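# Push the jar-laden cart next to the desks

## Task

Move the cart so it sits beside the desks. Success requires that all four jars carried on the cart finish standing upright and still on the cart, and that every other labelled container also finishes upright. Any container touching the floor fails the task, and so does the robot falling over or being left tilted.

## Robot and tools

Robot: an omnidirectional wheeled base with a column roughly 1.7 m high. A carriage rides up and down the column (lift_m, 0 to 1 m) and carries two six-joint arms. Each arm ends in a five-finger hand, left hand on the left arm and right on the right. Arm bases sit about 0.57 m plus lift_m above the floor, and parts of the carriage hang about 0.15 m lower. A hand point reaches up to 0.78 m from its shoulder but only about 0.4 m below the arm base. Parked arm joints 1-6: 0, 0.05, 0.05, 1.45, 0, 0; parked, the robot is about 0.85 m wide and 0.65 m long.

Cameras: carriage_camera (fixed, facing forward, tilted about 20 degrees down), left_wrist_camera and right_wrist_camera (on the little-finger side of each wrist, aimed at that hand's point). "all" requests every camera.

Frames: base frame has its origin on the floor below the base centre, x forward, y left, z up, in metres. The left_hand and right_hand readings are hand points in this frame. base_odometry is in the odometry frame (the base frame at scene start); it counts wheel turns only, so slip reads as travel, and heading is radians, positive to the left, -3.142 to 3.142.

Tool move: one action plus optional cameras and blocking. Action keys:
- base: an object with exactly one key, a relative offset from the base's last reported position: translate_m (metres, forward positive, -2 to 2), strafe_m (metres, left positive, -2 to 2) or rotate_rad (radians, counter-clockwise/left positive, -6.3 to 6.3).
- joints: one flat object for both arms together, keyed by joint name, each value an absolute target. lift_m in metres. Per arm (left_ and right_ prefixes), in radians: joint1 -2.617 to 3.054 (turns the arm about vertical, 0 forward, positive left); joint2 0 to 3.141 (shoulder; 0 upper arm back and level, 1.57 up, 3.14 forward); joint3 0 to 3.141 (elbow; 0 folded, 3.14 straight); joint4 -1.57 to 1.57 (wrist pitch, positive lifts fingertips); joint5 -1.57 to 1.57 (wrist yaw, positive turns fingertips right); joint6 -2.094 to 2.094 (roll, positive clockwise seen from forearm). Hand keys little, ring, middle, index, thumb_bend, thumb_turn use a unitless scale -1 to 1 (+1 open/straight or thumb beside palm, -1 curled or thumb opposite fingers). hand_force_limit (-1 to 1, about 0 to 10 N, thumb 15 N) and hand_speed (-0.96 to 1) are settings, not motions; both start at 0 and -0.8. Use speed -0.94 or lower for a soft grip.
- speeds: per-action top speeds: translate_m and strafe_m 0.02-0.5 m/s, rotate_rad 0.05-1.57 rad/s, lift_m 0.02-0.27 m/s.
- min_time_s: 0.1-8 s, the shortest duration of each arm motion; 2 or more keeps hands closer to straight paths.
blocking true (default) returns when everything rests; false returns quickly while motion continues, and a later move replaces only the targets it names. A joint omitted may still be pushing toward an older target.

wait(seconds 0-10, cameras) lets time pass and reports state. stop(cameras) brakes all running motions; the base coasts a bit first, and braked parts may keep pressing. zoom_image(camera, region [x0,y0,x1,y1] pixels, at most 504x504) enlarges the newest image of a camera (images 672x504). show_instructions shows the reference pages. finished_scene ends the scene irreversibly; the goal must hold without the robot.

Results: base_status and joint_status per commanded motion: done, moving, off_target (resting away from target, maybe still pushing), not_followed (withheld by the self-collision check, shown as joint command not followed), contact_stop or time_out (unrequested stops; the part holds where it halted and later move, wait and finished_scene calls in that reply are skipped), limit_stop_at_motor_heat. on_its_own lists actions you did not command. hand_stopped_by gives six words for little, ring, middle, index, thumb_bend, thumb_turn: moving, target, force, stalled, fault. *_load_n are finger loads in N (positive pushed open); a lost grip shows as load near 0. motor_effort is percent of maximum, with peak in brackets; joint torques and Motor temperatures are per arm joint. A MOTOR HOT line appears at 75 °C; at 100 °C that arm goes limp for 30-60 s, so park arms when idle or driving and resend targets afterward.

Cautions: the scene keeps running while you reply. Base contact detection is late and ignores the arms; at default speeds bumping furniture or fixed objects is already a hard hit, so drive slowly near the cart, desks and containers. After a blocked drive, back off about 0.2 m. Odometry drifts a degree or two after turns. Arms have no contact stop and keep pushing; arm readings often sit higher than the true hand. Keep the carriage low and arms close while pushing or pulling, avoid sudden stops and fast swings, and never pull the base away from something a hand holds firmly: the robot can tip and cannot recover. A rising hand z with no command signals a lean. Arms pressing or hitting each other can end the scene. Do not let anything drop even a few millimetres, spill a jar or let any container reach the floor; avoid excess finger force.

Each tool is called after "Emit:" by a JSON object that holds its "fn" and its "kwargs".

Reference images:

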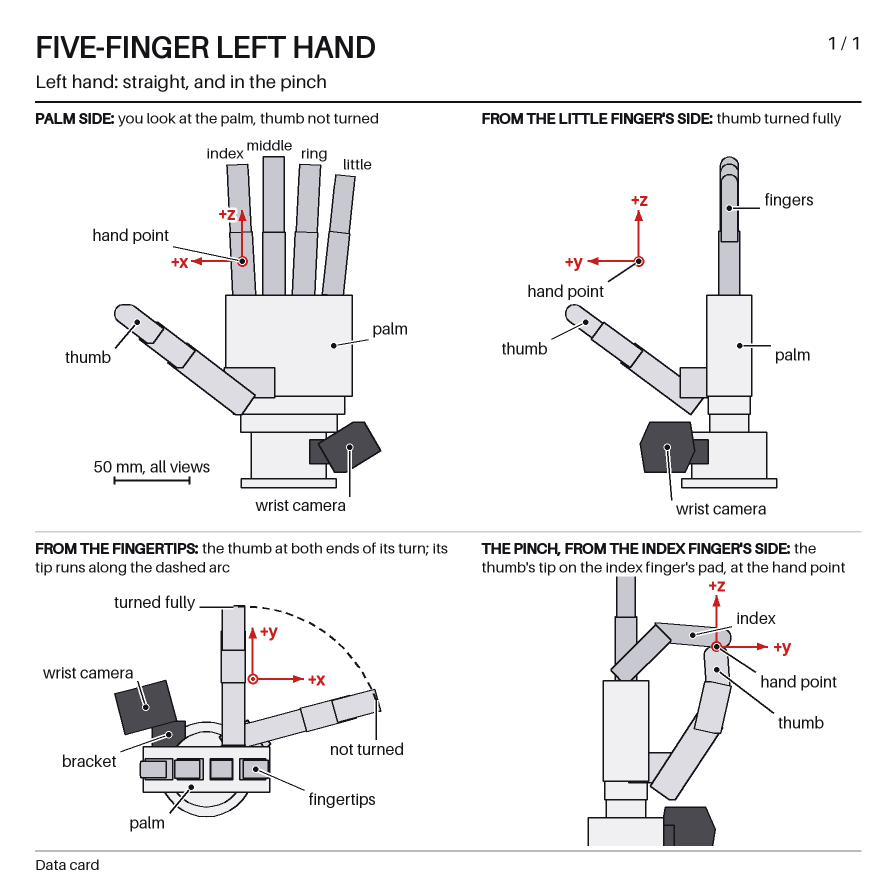

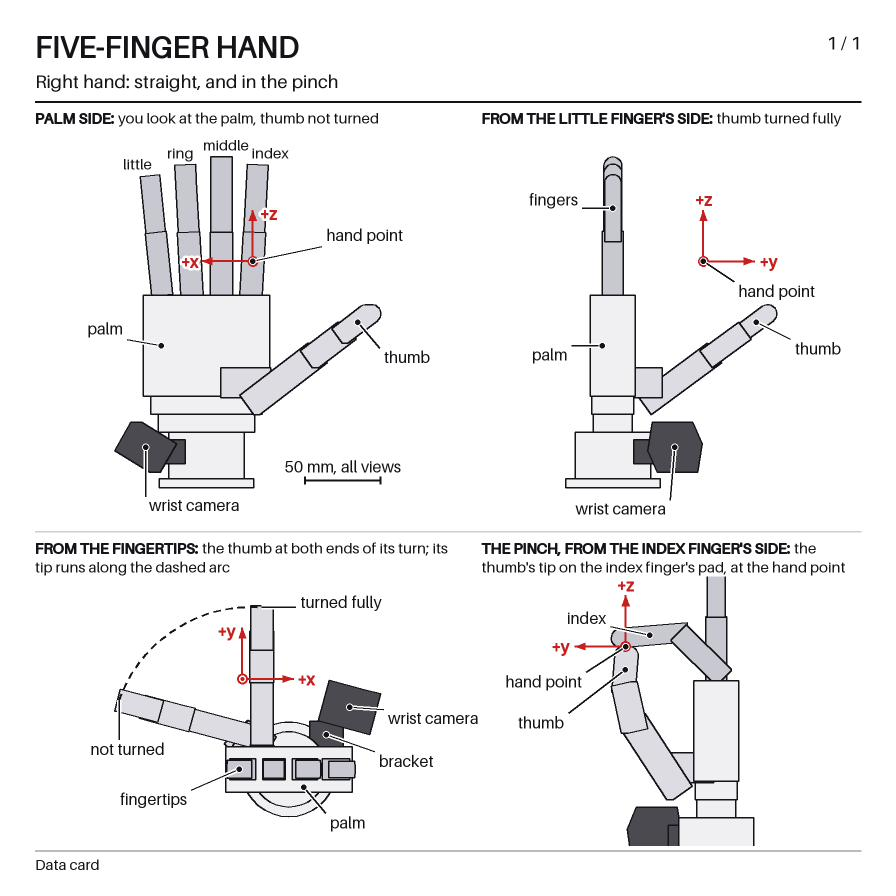

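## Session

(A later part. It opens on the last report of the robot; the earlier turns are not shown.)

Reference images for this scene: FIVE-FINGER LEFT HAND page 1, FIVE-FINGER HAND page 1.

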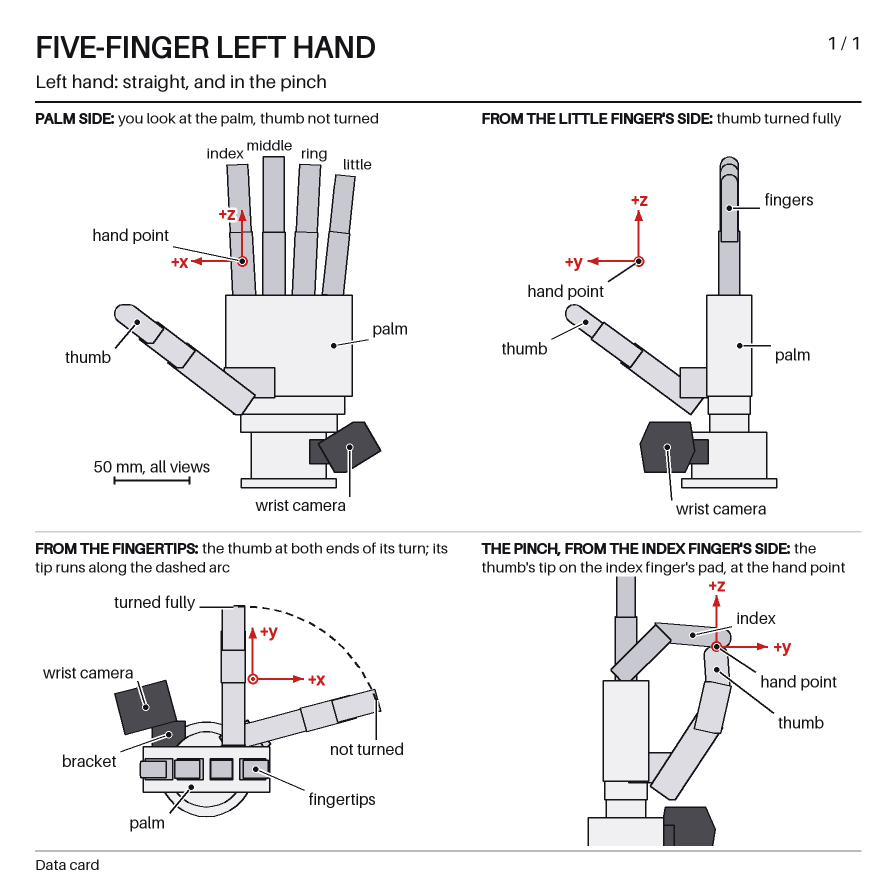

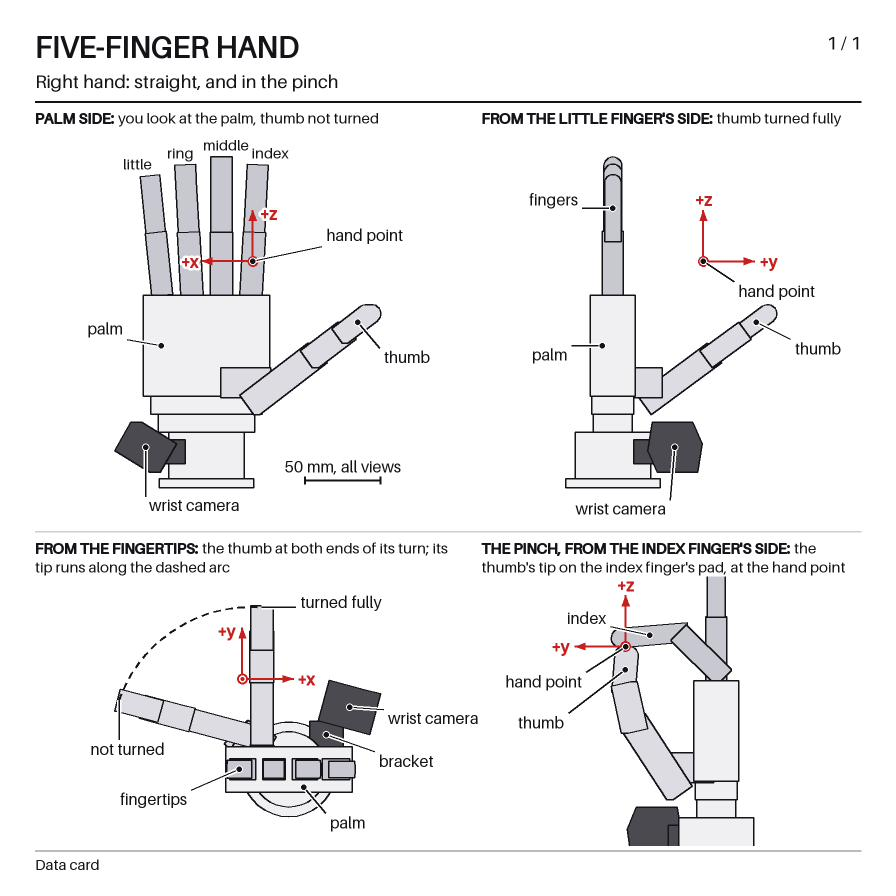

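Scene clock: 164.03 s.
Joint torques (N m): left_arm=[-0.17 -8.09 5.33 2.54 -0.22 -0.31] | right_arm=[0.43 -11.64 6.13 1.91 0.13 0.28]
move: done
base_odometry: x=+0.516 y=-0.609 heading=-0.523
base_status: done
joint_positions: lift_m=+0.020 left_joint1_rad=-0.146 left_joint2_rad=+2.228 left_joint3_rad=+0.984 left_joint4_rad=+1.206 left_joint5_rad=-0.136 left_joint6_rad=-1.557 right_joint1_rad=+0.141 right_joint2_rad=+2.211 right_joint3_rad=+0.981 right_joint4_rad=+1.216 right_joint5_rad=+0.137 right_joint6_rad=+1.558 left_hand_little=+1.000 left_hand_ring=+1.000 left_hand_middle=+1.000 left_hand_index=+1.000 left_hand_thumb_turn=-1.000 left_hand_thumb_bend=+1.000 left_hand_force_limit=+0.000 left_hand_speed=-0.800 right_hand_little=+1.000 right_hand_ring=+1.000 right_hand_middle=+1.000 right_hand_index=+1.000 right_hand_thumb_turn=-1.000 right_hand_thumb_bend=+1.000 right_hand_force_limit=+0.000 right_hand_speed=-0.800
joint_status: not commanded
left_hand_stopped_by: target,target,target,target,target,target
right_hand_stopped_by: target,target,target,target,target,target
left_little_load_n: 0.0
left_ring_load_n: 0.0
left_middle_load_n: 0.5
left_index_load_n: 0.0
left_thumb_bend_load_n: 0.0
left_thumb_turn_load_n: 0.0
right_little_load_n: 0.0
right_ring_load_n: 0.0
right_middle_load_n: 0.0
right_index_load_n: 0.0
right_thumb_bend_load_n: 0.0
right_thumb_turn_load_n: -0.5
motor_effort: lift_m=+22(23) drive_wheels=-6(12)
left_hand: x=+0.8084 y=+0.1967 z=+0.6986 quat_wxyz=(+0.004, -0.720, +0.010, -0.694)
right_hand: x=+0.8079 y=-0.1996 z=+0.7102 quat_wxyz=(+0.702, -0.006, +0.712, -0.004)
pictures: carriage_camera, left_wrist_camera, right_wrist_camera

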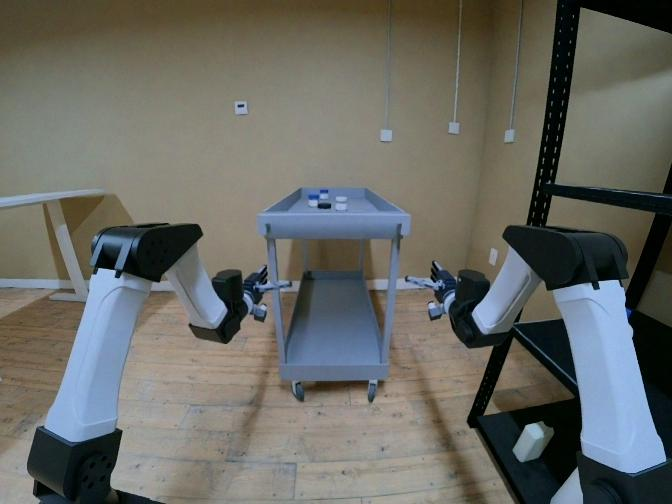

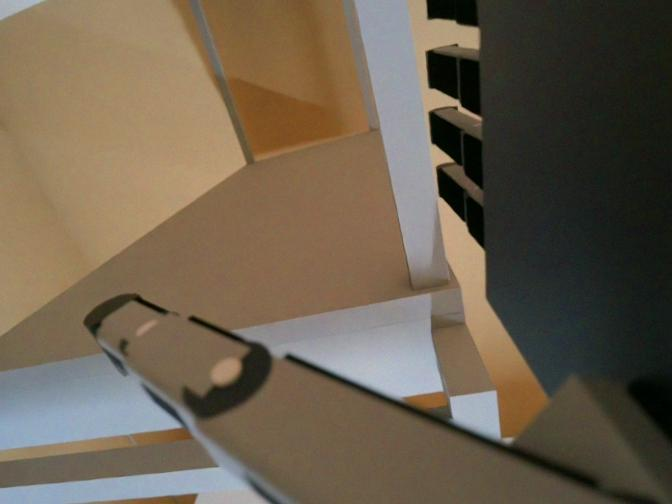

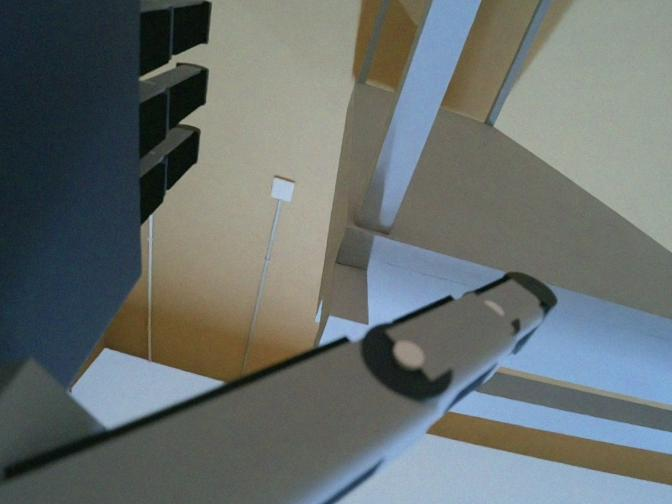

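Emit:
{"fn": "move", "kwargs": {"base": {"translate_m": -0.06}, "speeds": {"translate_m": 0.1}, "joints": {"left_joint1_rad": -0.04, "left_joint5_rad": -0.04, "right_joint1_rad": 0.04, "right_joint5_rad": 0.04}}}

Emit:
{"fn": "move", "kwargs": {"base": {"strafe_m": 0.055}, "speeds": {"strafe_m": 0.1}, "cameras": ["all"]}}

Emit:
{"fn": "zoom_image", "kwargs": {"camera": "carriage_camera", "region": [220, 180, 460, 360]}}

Scene clock: 180.40 s.
Joint torques (N m): left_arm=[-0.29 -8.05 5.26 2.54 0.08 -0.3] | right_arm=[0.25 -11.62 5.91 1.89 -0.17 0.31]
Motor temperatures (°C): left_arm=[27 41 39 48 26 29] | right_arm=[27 44 36 38 29 29]
move: done
base_odometry: x=+0.464 y=-0.579 heading=-0.523
base_status: done
joint_positions: lift_m=+0.020 left_joint1_rad=-0.035 left_joint2_rad=+2.228 left_joint3_rad=+0.984 left_joint4_rad=+1.206 left_joint5_rad=-0.055 left_joint6_rad=-1.557 right_joint1_rad=+0.035 right_joint2_rad=+2.211 right_joint3_rad=+0.981 right_joint4_rad=+1.216 right_joint5_rad=+0.054 right_joint6_rad=+1.558 left_hand_little=+1.000 left_hand_ring=+1.000 left_hand_middle=+1.000 left_hand_index=+1.000 left_hand_thumb_turn=-1.000 left_hand_thumb_bend=+1.000 left_hand_force_limit=+0.000 left_hand_speed=-0.800 right_hand_little=+1.000 right_hand_ring=+1.000 right_hand_middle=+1.000 right_hand_index=+1.000 right_hand_thumb_turn=-1.000 right_hand_thumb_bend=+1.000 right_hand_force_limit=+0.000 right_hand_speed=-0.800
joint_status: all done
left_hand_stopped_by: target,target,target,target,target,target
right_hand_stopped_by: target,target,target,target,target,target
left_little_load_n: 0.0
left_ring_load_n: 0.0
left_middle_load_n: 0.0
left_index_load_n: 0.0
left_thumb_bend_load_n: 0.0
left_thumb_turn_load_n: 0.0
right_little_load_n: 0.0
right_ring_load_n: 0.0
right_middle_load_n: 0.0
right_index_load_n: 0.0
right_thumb_bend_load_n: 0.0
right_thumb_turn_load_n: -0.5
motor_effort: lift_m=+22(23) drive_wheels=+2(14)
left_hand: x=+0.8140 y=+0.2457 z=+0.6987 quat_wxyz=(+0.013, -0.720, -0.001, -0.693)
right_hand: x=+0.8129 y=-0.2457 z=+0.7102 quat_wxyz=(+0.702, +0.002, +0.712, -0.011)
pictures: none

Scene clock: 181.63 s.
Joint torques (N m): left_arm=[-0.13 -8.05 5.2 2.55 0.06 -0.31] | right_arm=[0.02 -11.7 6.08 1.91 -0.15 0.28]
move: done
base_odometry: x=+0.491 y=-0.531 heading=-0.523
base_status: done
joint_positions: lift_m=+0.020 left_joint1_rad=-0.036 left_joint2_rad=+2.228 left_joint3_rad=+0.984 left_joint4_rad=+1.206 left_joint5_rad=-0.053 left_joint6_rad=-1.557 right_joint1_rad=+0.037 right_joint2_rad=+2.211 right_joint3_rad=+0.981 right_joint4_rad=+1.216 right_joint5_rad=+0.051 right_joint6_rad=+1.558 left_hand_little=+1.000 left_hand_ring=+1.000 left_hand_middle=+1.000 left_hand_index=+1.000 left_hand_thumb_turn=-1.000 left_hand_thumb_bend=+1.000 left_hand_force_limit=+0.000 left_hand_speed=-0.800 right_hand_little=+1.000 right_hand_ring=+1.000 right_hand_middle=+1.000 right_hand_index=+1.000 right_hand_thumb_turn=-1.000 right_hand_thumb_bend=+1.000 right_hand_force_limit=+0.000 right_hand_speed=-0.800
joint_status: not commanded
left_hand_stopped_by: target,target,target,target,target,target
right_hand_stopped_by: target,target,target,target,target,target
left_little_load_n: 0.0
left_ring_load_n: 0.0
left_middle_load_n: -0.5
left_index_load_n: 0.0
left_thumb_bend_load_n: 0.0
left_thumb_turn_load_n: 0.0
right_little_load_n: 0.0
right_ring_load_n: 0.0
right_middle_load_n: 0.0
right_index_load_n: 0.0
right_thumb_bend_load_n: 0.0
right_thumb_turn_load_n: 0.0
motor_effort: lift_m=+22(23) drive_wheels=-3(11)
left_hand: x=+0.8138 y=+0.2447 z=+0.6987 quat_wxyz=(+0.012, -0.720, +0.000, -0.693)
right_hand: x=+0.8126 y=-0.2437 z=+0.7102 quat_wxyz=(+0.702, +0.000, +0.712, -0.009)
pictures: carriage_camera, left_wrist_camera, right_wrist_camera

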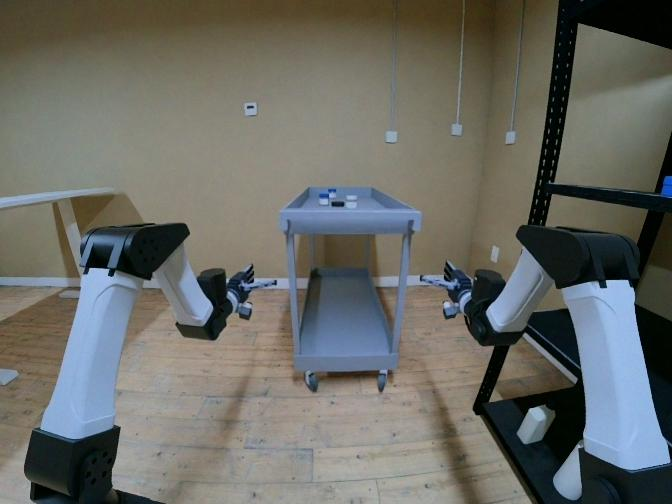

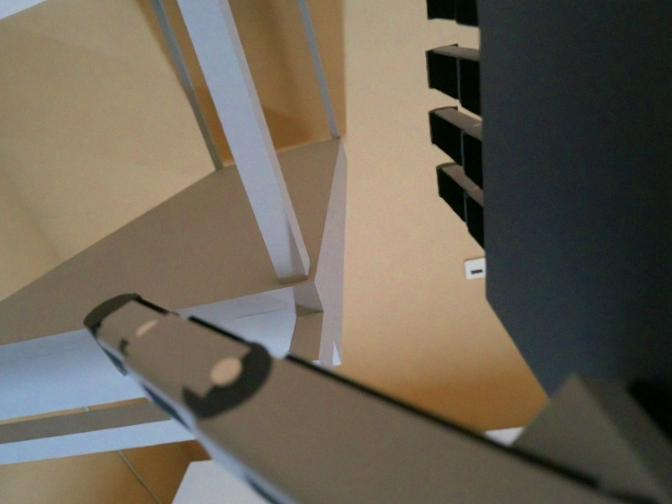

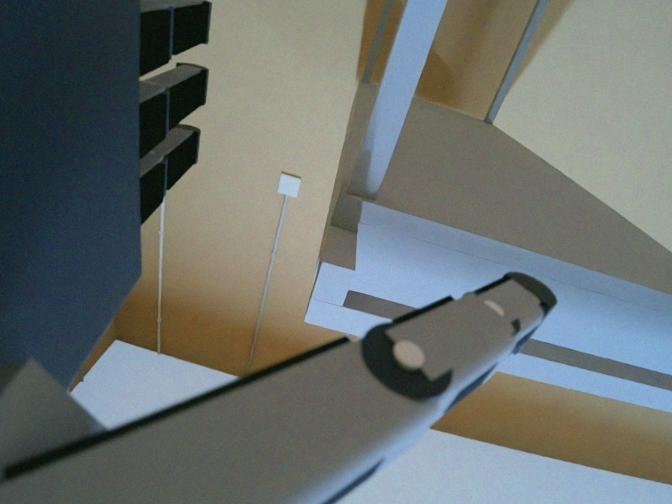

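Scaled by 2.100.

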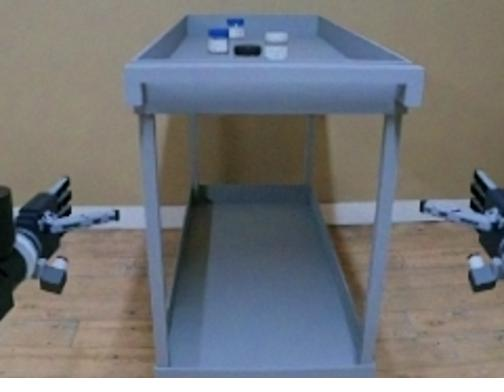

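Emit:
{"fn": "move", "kwargs": {"base": {"translate_m": 0.09}, "speeds": {"translate_m": 0.1}, "cameras": ["all"]}}

Emit:
{"fn": "zoom_image", "kwargs": {"camera": "carriage_camera", "region": [220, 180, 460, 360]}}

Scene clock: 191.37 s.
Joint torques (N m): left_arm=[-0.34 -8.18 5.2 2.5 0.06 -0.31] | right_arm=[0.02 -11.55 6.06 1.92 -0.15 0.3]
move: done
base_odometry: x=+0.569 y=-0.576 heading=-0.522
base_status: done
joint_positions: lift_m=+0.020 left_joint1_rad=-0.036 left_joint2_rad=+2.228 left_joint3_rad=+0.984 left_joint4_rad=+1.206 left_joint5_rad=-0.053 left_joint6_rad=-1.557 right_joint1_rad=+0.037 right_joint2_rad=+2.211 right_joint3_rad=+0.981 right_joint4_rad=+1.217 right_joint5_rad=+0.051 right_joint6_rad=+1.558 left_hand_little=+1.000 left_hand_ring=+1.000 left_hand_middle=+1.000 left_hand_index=+1.000 left_hand_thumb_turn=-1.000 left_hand_thumb_bend=+1.000 left_hand_force_limit=+0.000 left_hand_speed=-0.800 right_hand_little=+1.000 right_hand_ring=+1.000 right_hand_middle=+1.000 right_hand_index=+1.000 right_hand_thumb_turn=-1.000 right_hand_thumb_bend=+1.000 right_hand_force_limit=+0.000 right_hand_speed=-0.800
joint_status: not commanded
left_hand_stopped_by: target,target,target,target,target,target
right_hand_stopped_by: target,target,target,target,target,target
left_little_load_n: 0.0
left_ring_load_n: 0.0
left_middle_load_n: 0.0
left_index_load_n: 0.0
left_thumb_bend_load_n: 0.0
left_thumb_turn_load_n: -0.5
right_little_load_n: 0.0
right_ring_load_n: 0.0
right_middle_load_n: 0.0
right_index_load_n: 0.0
right_thumb_bend_load_n: 0.0
right_thumb_turn_load_n: -0.5
motor_effort: lift_m=+22(23) drive_wheels=-6(10)
left_hand: x=+0.8138 y=+0.2447 z=+0.6987 quat_wxyz=(+0.012, -0.720, +0.000, -0.693)
right_hand: x=+0.8126 y=-0.2437 z=+0.7103 quat_wxyz=(+0.702, +0.000, +0.712, -0.009)
pictures: carriage_camera, left_wrist_camera, right_wrist_camera

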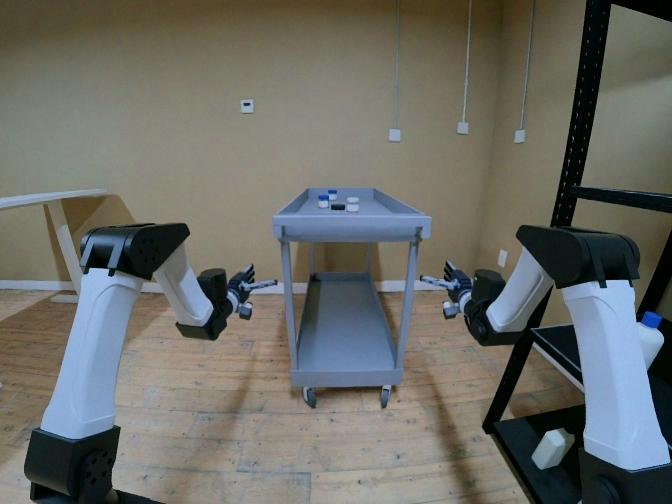

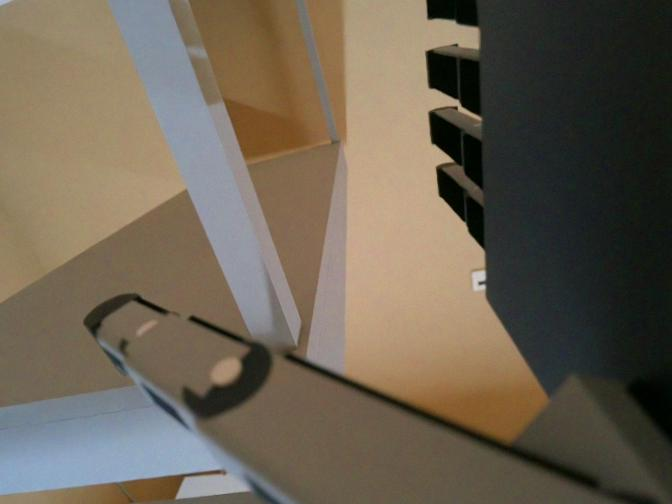

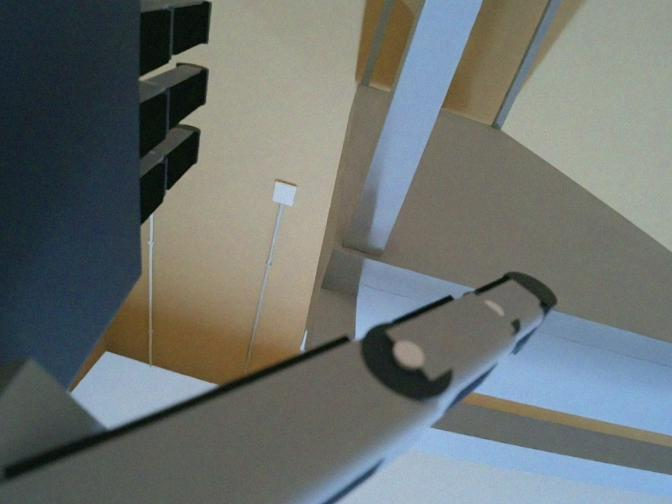

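Scaled by 2.100.

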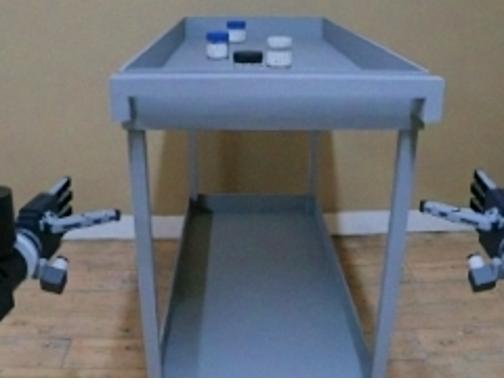

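Emit:
{"fn": "move", "kwargs": {"base": {"rotate_rad": 0.02}, "speeds": {"rotate_rad": 0.1}}}

Emit:
{"fn": "move", "kwargs": {"base": {"strafe_m": -0.032}, "speeds": {"strafe_m": 0.08}}}

Emit:
{"fn": "move", "kwargs": {"joints": {"left_joint1_rad": -0.13, "left_joint5_rad": -0.15, "right_joint1_rad": 0.13, "right_joint5_rad": 0.15}, "min_time_s": 1.5, "cameras": ["all"]}}

Emit:
{"fn": "zoom_image", "kwargs": {"camera": "carriage_camera", "region": [220, 180, 460, 360]}}

Scene clock: 228.20 s.
Joint torques (N m): left_arm=[-0.27 -8.09 5.08 2.49 0.04 -0.31] | right_arm=[-0.23 -11.74 5.91 1.9 -0.11 0.29]
move: done
base_odometry: x=+0.569 y=-0.576 heading=-0.503
base_status: done
joint_positions: lift_m=+0.020 left_joint1_rad=-0.035 left_joint2_rad=+2.228 left_joint3_rad=+0.984 left_joint4_rad=+1.206 left_joint5_rad=-0.051 left_joint6_rad=-1.557 right_joint1_rad=+0.040 right_joint2_rad=+2.211 right_joint3_rad=+0.982 right_joint4_rad=+1.217 right_joint5_rad=+0.049 right_joint6_rad=+1.558 left_hand_little=+1.000 left_hand_ring=+1.000 left_hand_middle=+1.000 left_hand_index=+1.000 left_hand_thumb_turn=-1.000 left_hand_thumb_bend=+1.000 left_hand_force_limit=+0.000 left_hand_speed=-0.800 right_hand_little=+1.000 right_hand_ring=+1.000 right_hand_middle=+1.000 right_hand_index=+1.000 right_hand_thumb_turn=-1.000 right_hand_thumb_bend=+1.000 right_hand_force_limit=+0.000 right_hand_speed=-0.800
joint_status: not commanded
left_hand_stopped_by: target,target,target,target,target,target
right_hand_stopped_by: target,target,target,target,target,target
left_little_load_n: 0.0
left_ring_load_n: 0.0
left_middle_load_n: 0.0
left_index_load_n: 0.0
left_thumb_bend_load_n: 0.0
left_thumb_turn_load_n: -0.5
right_little_load_n: 0.0
right_ring_load_n: 0.0
right_middle_load_n: 0.0
right_index_load_n: 0.0
right_thumb_bend_load_n: 0.0
right_thumb_turn_load_n: -0.5
motor_effort: lift_m=+22(23) drive_wheels=-9(9)
left_hand: x=+0.8139 y=+0.2450 z=+0.6989 quat_wxyz=(+0.011, -0.720, +0.000, -0.694)
right_hand: x=+0.8123 y=-0.2417 z=+0.7105 quat_wxyz=(+0.703, -0.001, +0.712, -0.008)
pictures: none

Scene clock: 229.23 s.
Joint torques (N m): left_arm=[0.05 -8.01 5.22 2.51 0.03 -0.31] | right_arm=[-0.34 -11.55 5.94 1.9 -0.13 0.27]
move: done
base_odometry: x=+0.554 y=-0.604 heading=-0.503
base_status: done
joint_positions: lift_m=+0.020 left_joint1_rad=-0.039 left_joint2_rad=+2.228 left_joint3_rad=+0.984 left_joint4_rad=+1.206 left_joint5_rad=-0.051 left_joint6_rad=-1.557 right_joint1_rad=+0.040 right_joint2_rad=+2.211 right_joint3_rad=+0.982 right_joint4_rad=+1.217 right_joint5_rad=+0.048 right_joint6_rad=+1.558 left_hand_little=+1.000 left_hand_ring=+1.000 left_hand_middle=+1.000 left_hand_index=+1.000 left_hand_thumb_turn=-1.000 left_hand_thumb_bend=+1.000 left_hand_force_limit=+0.000 left_hand_speed=-0.800 right_hand_little=+1.000 right_hand_ring=+1.000 right_hand_middle=+1.000 right_hand_index=+1.000 right_hand_thumb_turn=-1.000 right_hand_thumb_bend=+1.000 right_hand_force_limit=+0.000 right_hand_speed=-0.800
joint_status: not commanded
left_hand_stopped_by: target,target,target,target,target,target
right_hand_stopped_by: target,target,target,target,target,target
left_little_load_n: 0.0
left_ring_load_n: 0.0
left_middle_load_n: 0.0
left_index_load_n: 0.0
left_thumb_bend_load_n: 0.0
left_thumb_turn_load_n: -0.5
right_little_load_n: 0.0
right_ring_load_n: 0.0
right_middle_load_n: 0.0
right_index_load_n: 0.0
right_thumb_bend_load_n: 0.0
right_thumb_turn_load_n: -0.5
motor_effort: lift_m=+22(23) drive_wheels=+2(8)
left_hand: x=+0.8136 y=+0.2425 z=+0.6989 quat_wxyz=(+0.010, -0.720, +0.001, -0.694)
right_hand: x=+0.8123 y=-0.2416 z=+0.7105 quat_wxyz=(+0.703, -0.002, +0.712, -0.008)
pictures: none

Scene clock: 231.03 s.
Joint torques (N m): left_arm=[-0.44 -8.05 5.23 2.49 -0.3 -0.31] | right_arm=[0.51 -11.58 6.06 1.92 0.09 0.3]
move: done
base_odometry: x=+0.554 y=-0.604 heading=-0.503
base_status: not commanded
joint_positions: lift_m=+0.020 left_joint1_rad=-0.123 left_joint2_rad=+2.228 left_joint3_rad=+0.984 left_joint4_rad=+1.206 left_joint5_rad=-0.134 left_joint6_rad=-1.557 right_joint1_rad=+0.121 right_joint2_rad=+2.211 right_joint3_rad=+0.982 right_joint4_rad=+1.217 right_joint5_rad=+0.135 right_joint6_rad=+1.558 left_hand_little=+1.000 left_hand_ring=+1.000 left_hand_middle=+1.000 left_hand_index=+1.000 left_hand_thumb_turn=-1.000 left_hand_thumb_bend=+1.000 left_hand_force_limit=+0.000 left_hand_speed=-0.800 right_hand_little=+1.000 right_hand_ring=+1.000 right_hand_middle=+1.000 right_hand_index=+1.000 right_hand_thumb_turn=-1.000 right_hand_thumb_bend=+1.000 right_hand_force_limit=+0.000 right_hand_speed=-0.800
joint_status: all done
left_hand_stopped_by: target,target,target,target,target,target
right_hand_stopped_by: target,target,target,target,target,target
left_little_load_n: 0.0
left_ring_load_n: 0.0
left_middle_load_n: 0.0
left_index_load_n: 0.0
left_thumb_bend_load_n: 0.0
left_thumb_turn_load_n: 0.0
right_little_load_n: 0.0
right_ring_load_n: 0.0
right_middle_load_n: 0.0
right_index_load_n: 0.0
right_thumb_bend_load_n: 0.0
right_thumb_turn_load_n: 0.0
motor_effort: lift_m=+22(23) drive_wheels=+2(2)
left_hand: x=+0.8108 y=+0.2095 z=+0.6987 quat_wxyz=(+0.010, -0.720, +0.003, -0.694)
right_hand: x=+0.8100 y=-0.2108 z=+0.7104 quat_wxyz=(+0.703, +0.000, +0.712, -0.010)
pictures: carriage_camera, left_wrist_camera, right_wrist_camera

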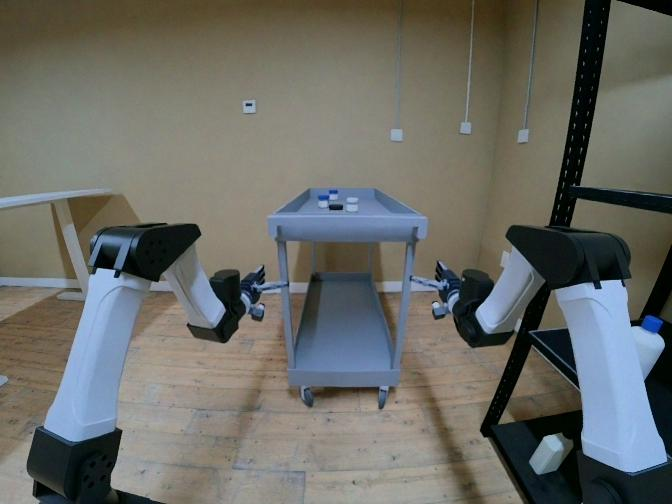

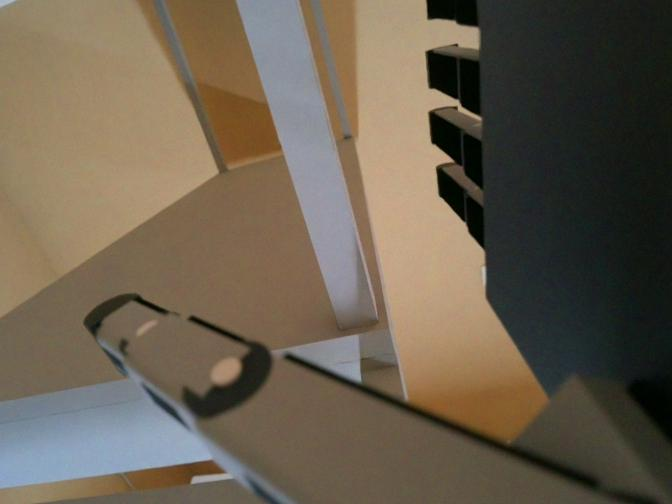

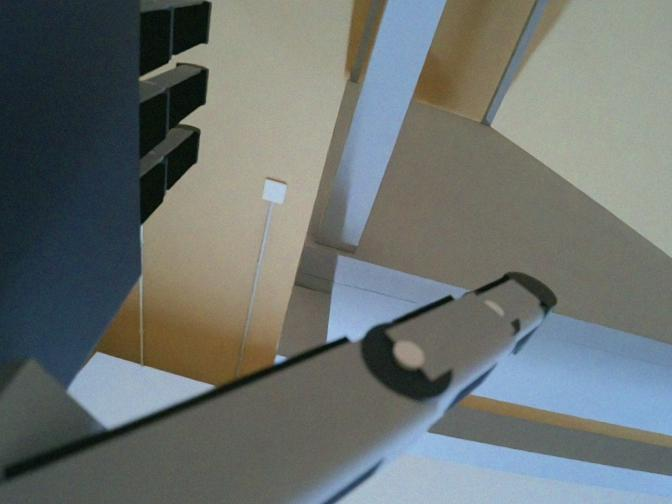

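Scaled by 2.100.

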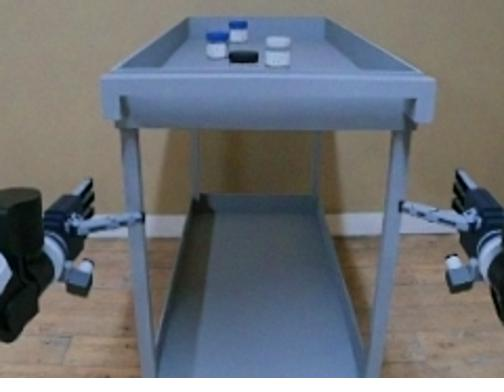

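Emit:
{"fn": "move", "kwargs": {"base": {"translate_m": 0.08}, "speeds": {"translate_m": 0.06}, "cameras": ["all"]}}

Emit:
{"fn": "zoom_image", "kwargs": {"camera": "carriage_camera", "region": [220, 180, 460, 360]}}

Scene clock: 238.37 s.
Joint torques (N m): left_arm=[-0.5 -8.18 5.08 2.51 -0.23 -0.31] | right_arm=[0.54 -11.77 5.97 1.95 0.12 0.31]
move: done
base_odometry: x=+0.624 y=-0.643 heading=-0.503
base_status: done
joint_positions: lift_m=+0.020 left_joint1_rad=-0.123 left_joint2_rad=+2.228 left_joint3_rad=+0.984 left_joint4_rad=+1.206 left_joint5_rad=-0.135 left_joint6_rad=-1.557 right_joint1_rad=+0.121 right_joint2_rad=+2.211 right_joint3_rad=+0.982 right_joint4_rad=+1.217 right_joint5_rad=+0.137 right_joint6_rad=+1.558 left_hand_little=+1.000 left_hand_ring=+1.000 left_hand_middle=+1.000 left_hand_index=+1.000 left_hand_thumb_turn=-1.000 left_hand_thumb_bend=+1.000 left_hand_force_limit=+0.000 left_hand_speed=-0.800 right_hand_little=+1.000 right_hand_ring=+1.000 right_hand_middle=+1.000 right_hand_index=+1.000 right_hand_thumb_turn=-1.000 right_hand_thumb_bend=+1.000 right_hand_force_limit=+0.000 right_hand_speed=-0.800
joint_status: not commanded
left_hand_stopped_by: target,target,target,target,target,target
right_hand_stopped_by: target,target,target,target,target,target
left_little_load_n: 0.0
left_ring_load_n: 0.0
left_middle_load_n: 0.0
left_index_load_n: 0.0
left_thumb_bend_load_n: 0.0
left_thumb_turn_load_n: 0.0
right_little_load_n: 0.0
right_ring_load_n: 0.0
right_middle_load_n: 0.0
right_index_load_n: 0.0
right_thumb_bend_load_n: 0.0
right_thumb_turn_load_n: 0.0
motor_effort: lift_m=+22(23) drive_wheels=-6(10)
left_hand: x=+0.8109 y=+0.2095 z=+0.6987 quat_wxyz=(+0.011, -0.720, +0.003, -0.694)
right_hand: x=+0.8101 y=-0.2112 z=+0.7104 quat_wxyz=(+0.703, +0.001, +0.712, -0.010)
pictures: carriage_camera, left_wrist_camera, right_wrist_camera

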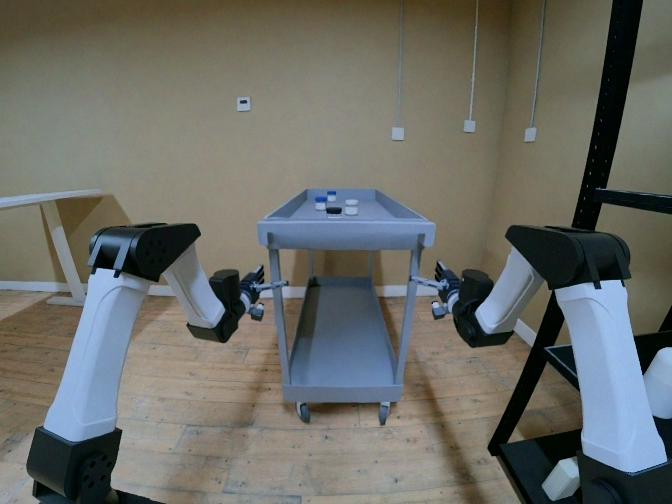

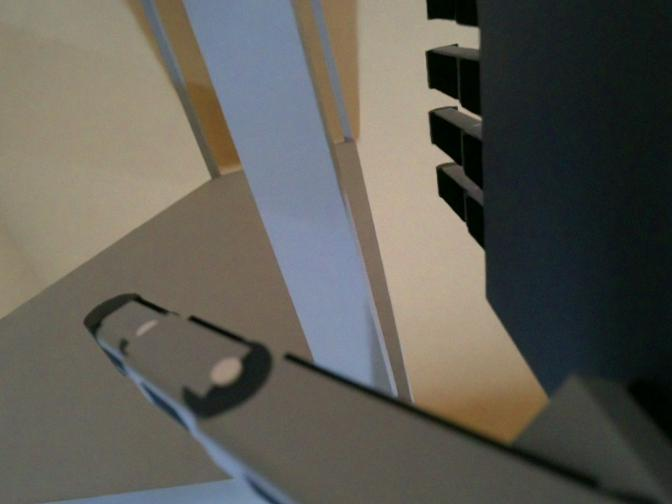

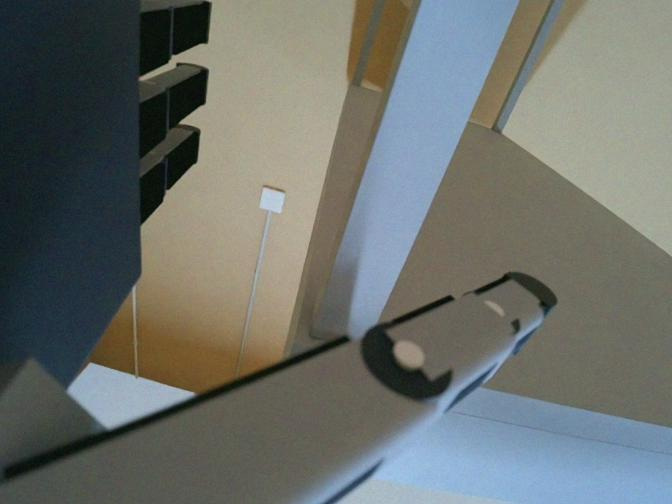

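Scaled by 2.100.

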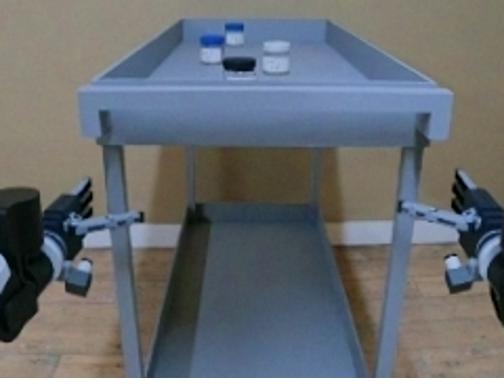

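Emit:
{"fn": "zoom_image", "kwargs": {"camera": "left_wrist_camera", "region": [150, 0, 500, 260]}}

Emit:
{"fn": "zoom_image", "kwargs": {"camera": "right_wrist_camera", "region": [200, 0, 550, 260]}}

Scaled by 1.440.

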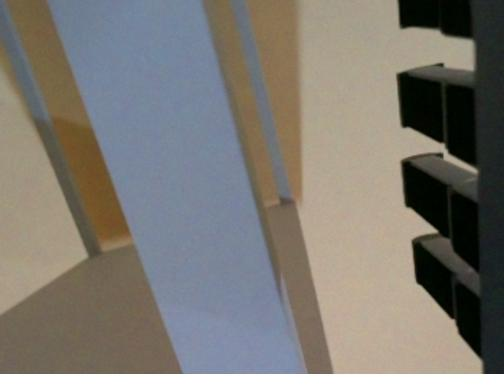

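Scaled by 1.440.

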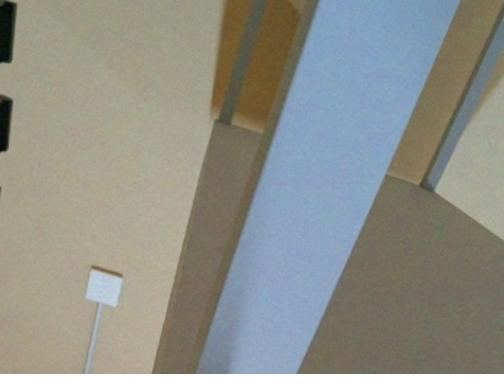

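Emit:
{"fn": "move", "kwargs": {"base": {"translate_m": 0.03}, "speeds": {"translate_m": 0.05}, "cameras": ["all"]}}

Emit:
{"fn": "zoom_image", "kwargs": {"camera": "carriage_camera", "region": [220, 180, 460, 360]}}

Emit:
{"fn": "zoom_image", "kwargs": {"camera": "left_wrist_camera", "region": [150, 0, 500, 260]}}

Emit:
{"fn": "zoom_image", "kwargs": {"camera": "right_wrist_camera", "region": [200, 0, 550, 260]}}

Scene clock: 266.50 s.
Joint torques (N m): left_arm=[-0.44 -8.02 5.27 2.56 -0.23 -0.31] | right_arm=[0.43 -11.45 6.05 1.85 0.11 0.29]
move: done
base_odometry: x=+0.650 y=-0.658 heading=-0.504
base_status: done
joint_positions: lift_m=+0.020 left_joint1_rad=-0.123 left_joint2_rad=+2.228 left_joint3_rad=+0.984 left_joint4_rad=+1.206 left_joint5_rad=-0.135 left_joint6_rad=-1.557 right_joint1_rad=+0.121 right_joint2_rad=+2.211 right_joint3_rad=+0.982 right_joint4_rad=+1.217 right_joint5_rad=+0.137 right_joint6_rad=+1.558 left_hand_little=+1.000 left_hand_ring=+1.000 left_hand_middle=+1.000 left_hand_index=+1.000 left_hand_thumb_turn=-1.000 left_hand_thumb_bend=+1.000 left_hand_force_limit=+0.000 left_hand_speed=-0.800 right_hand_little=+1.000 right_hand_ring=+1.000 right_hand_middle=+1.000 right_hand_index=+1.000 right_hand_thumb_turn=-1.000 right_hand_thumb_bend=+1.000 right_hand_force_limit=+0.000 right_hand_speed=-0.800
joint_status: not commanded
left_hand_stopped_by: target,target,target,target,target,target
right_hand_stopped_by: target,target,target,target,target,target
left_little_load_n: 0.0
left_ring_load_n: 0.0
left_middle_load_n: 0.0
left_index_load_n: 0.0
left_thumb_bend_load_n: 0.0
left_thumb_turn_load_n: 0.0
right_little_load_n: 0.0
right_ring_load_n: 0.0
right_middle_load_n: 0.0
right_index_load_n: 0.0
right_thumb_bend_load_n: 0.0
right_thumb_turn_load_n: 0.0
motor_effort: lift_m=+22(23) drive_wheels=-6(11)
left_hand: x=+0.8109 y=+0.2096 z=+0.6987 quat_wxyz=(+0.011, -0.720, +0.003, -0.694)
right_hand: x=+0.8102 y=-0.2113 z=+0.7104 quat_wxyz=(+0.703, +0.001, +0.712, -0.011)
pictures: carriage_camera, left_wrist_camera, right_wrist_camera

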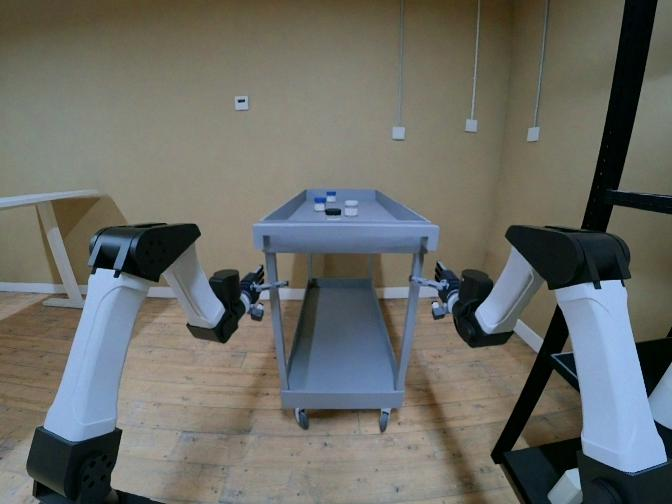

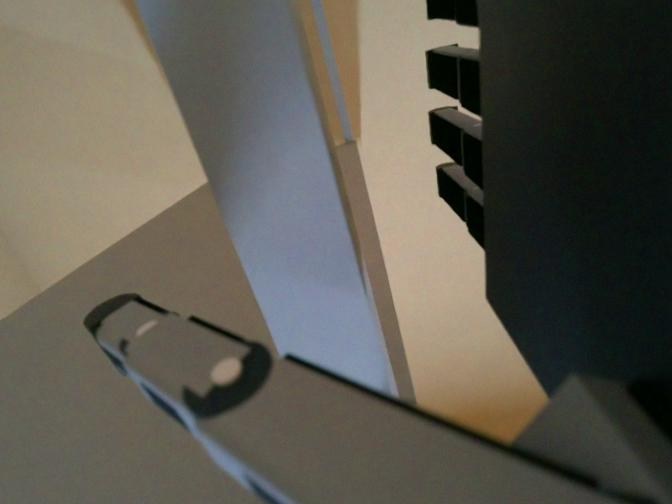

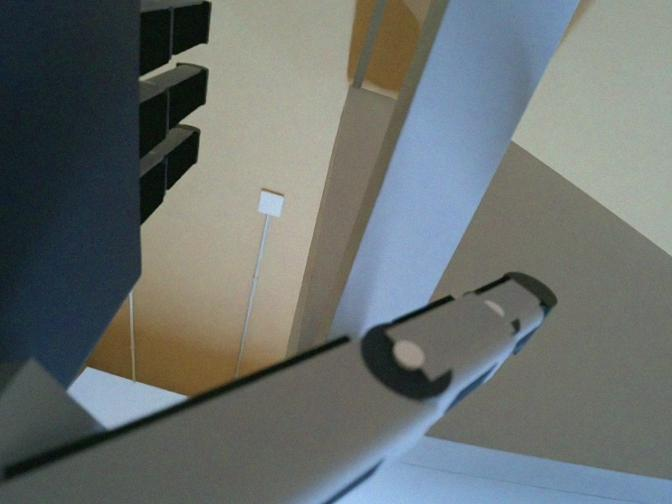

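Scaled by 2.100.

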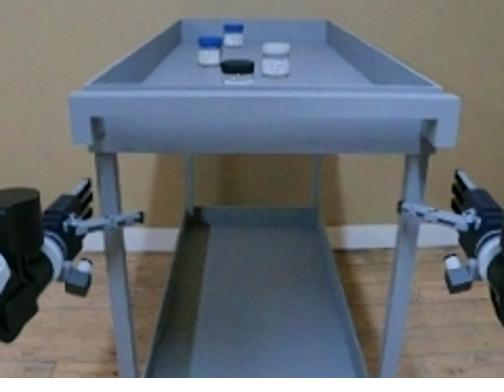

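Scaled by 1.440.

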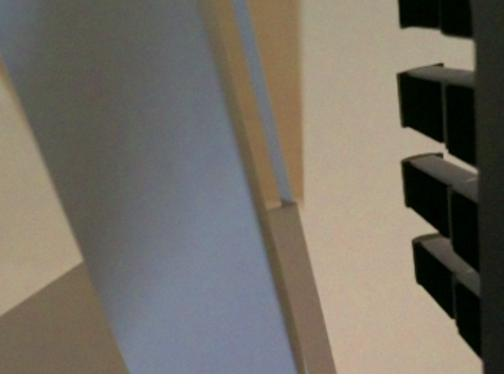

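Scaled by 1.440.

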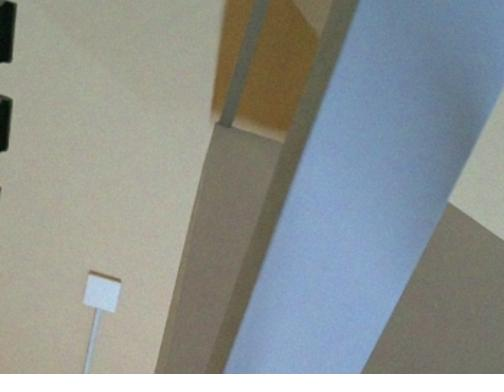

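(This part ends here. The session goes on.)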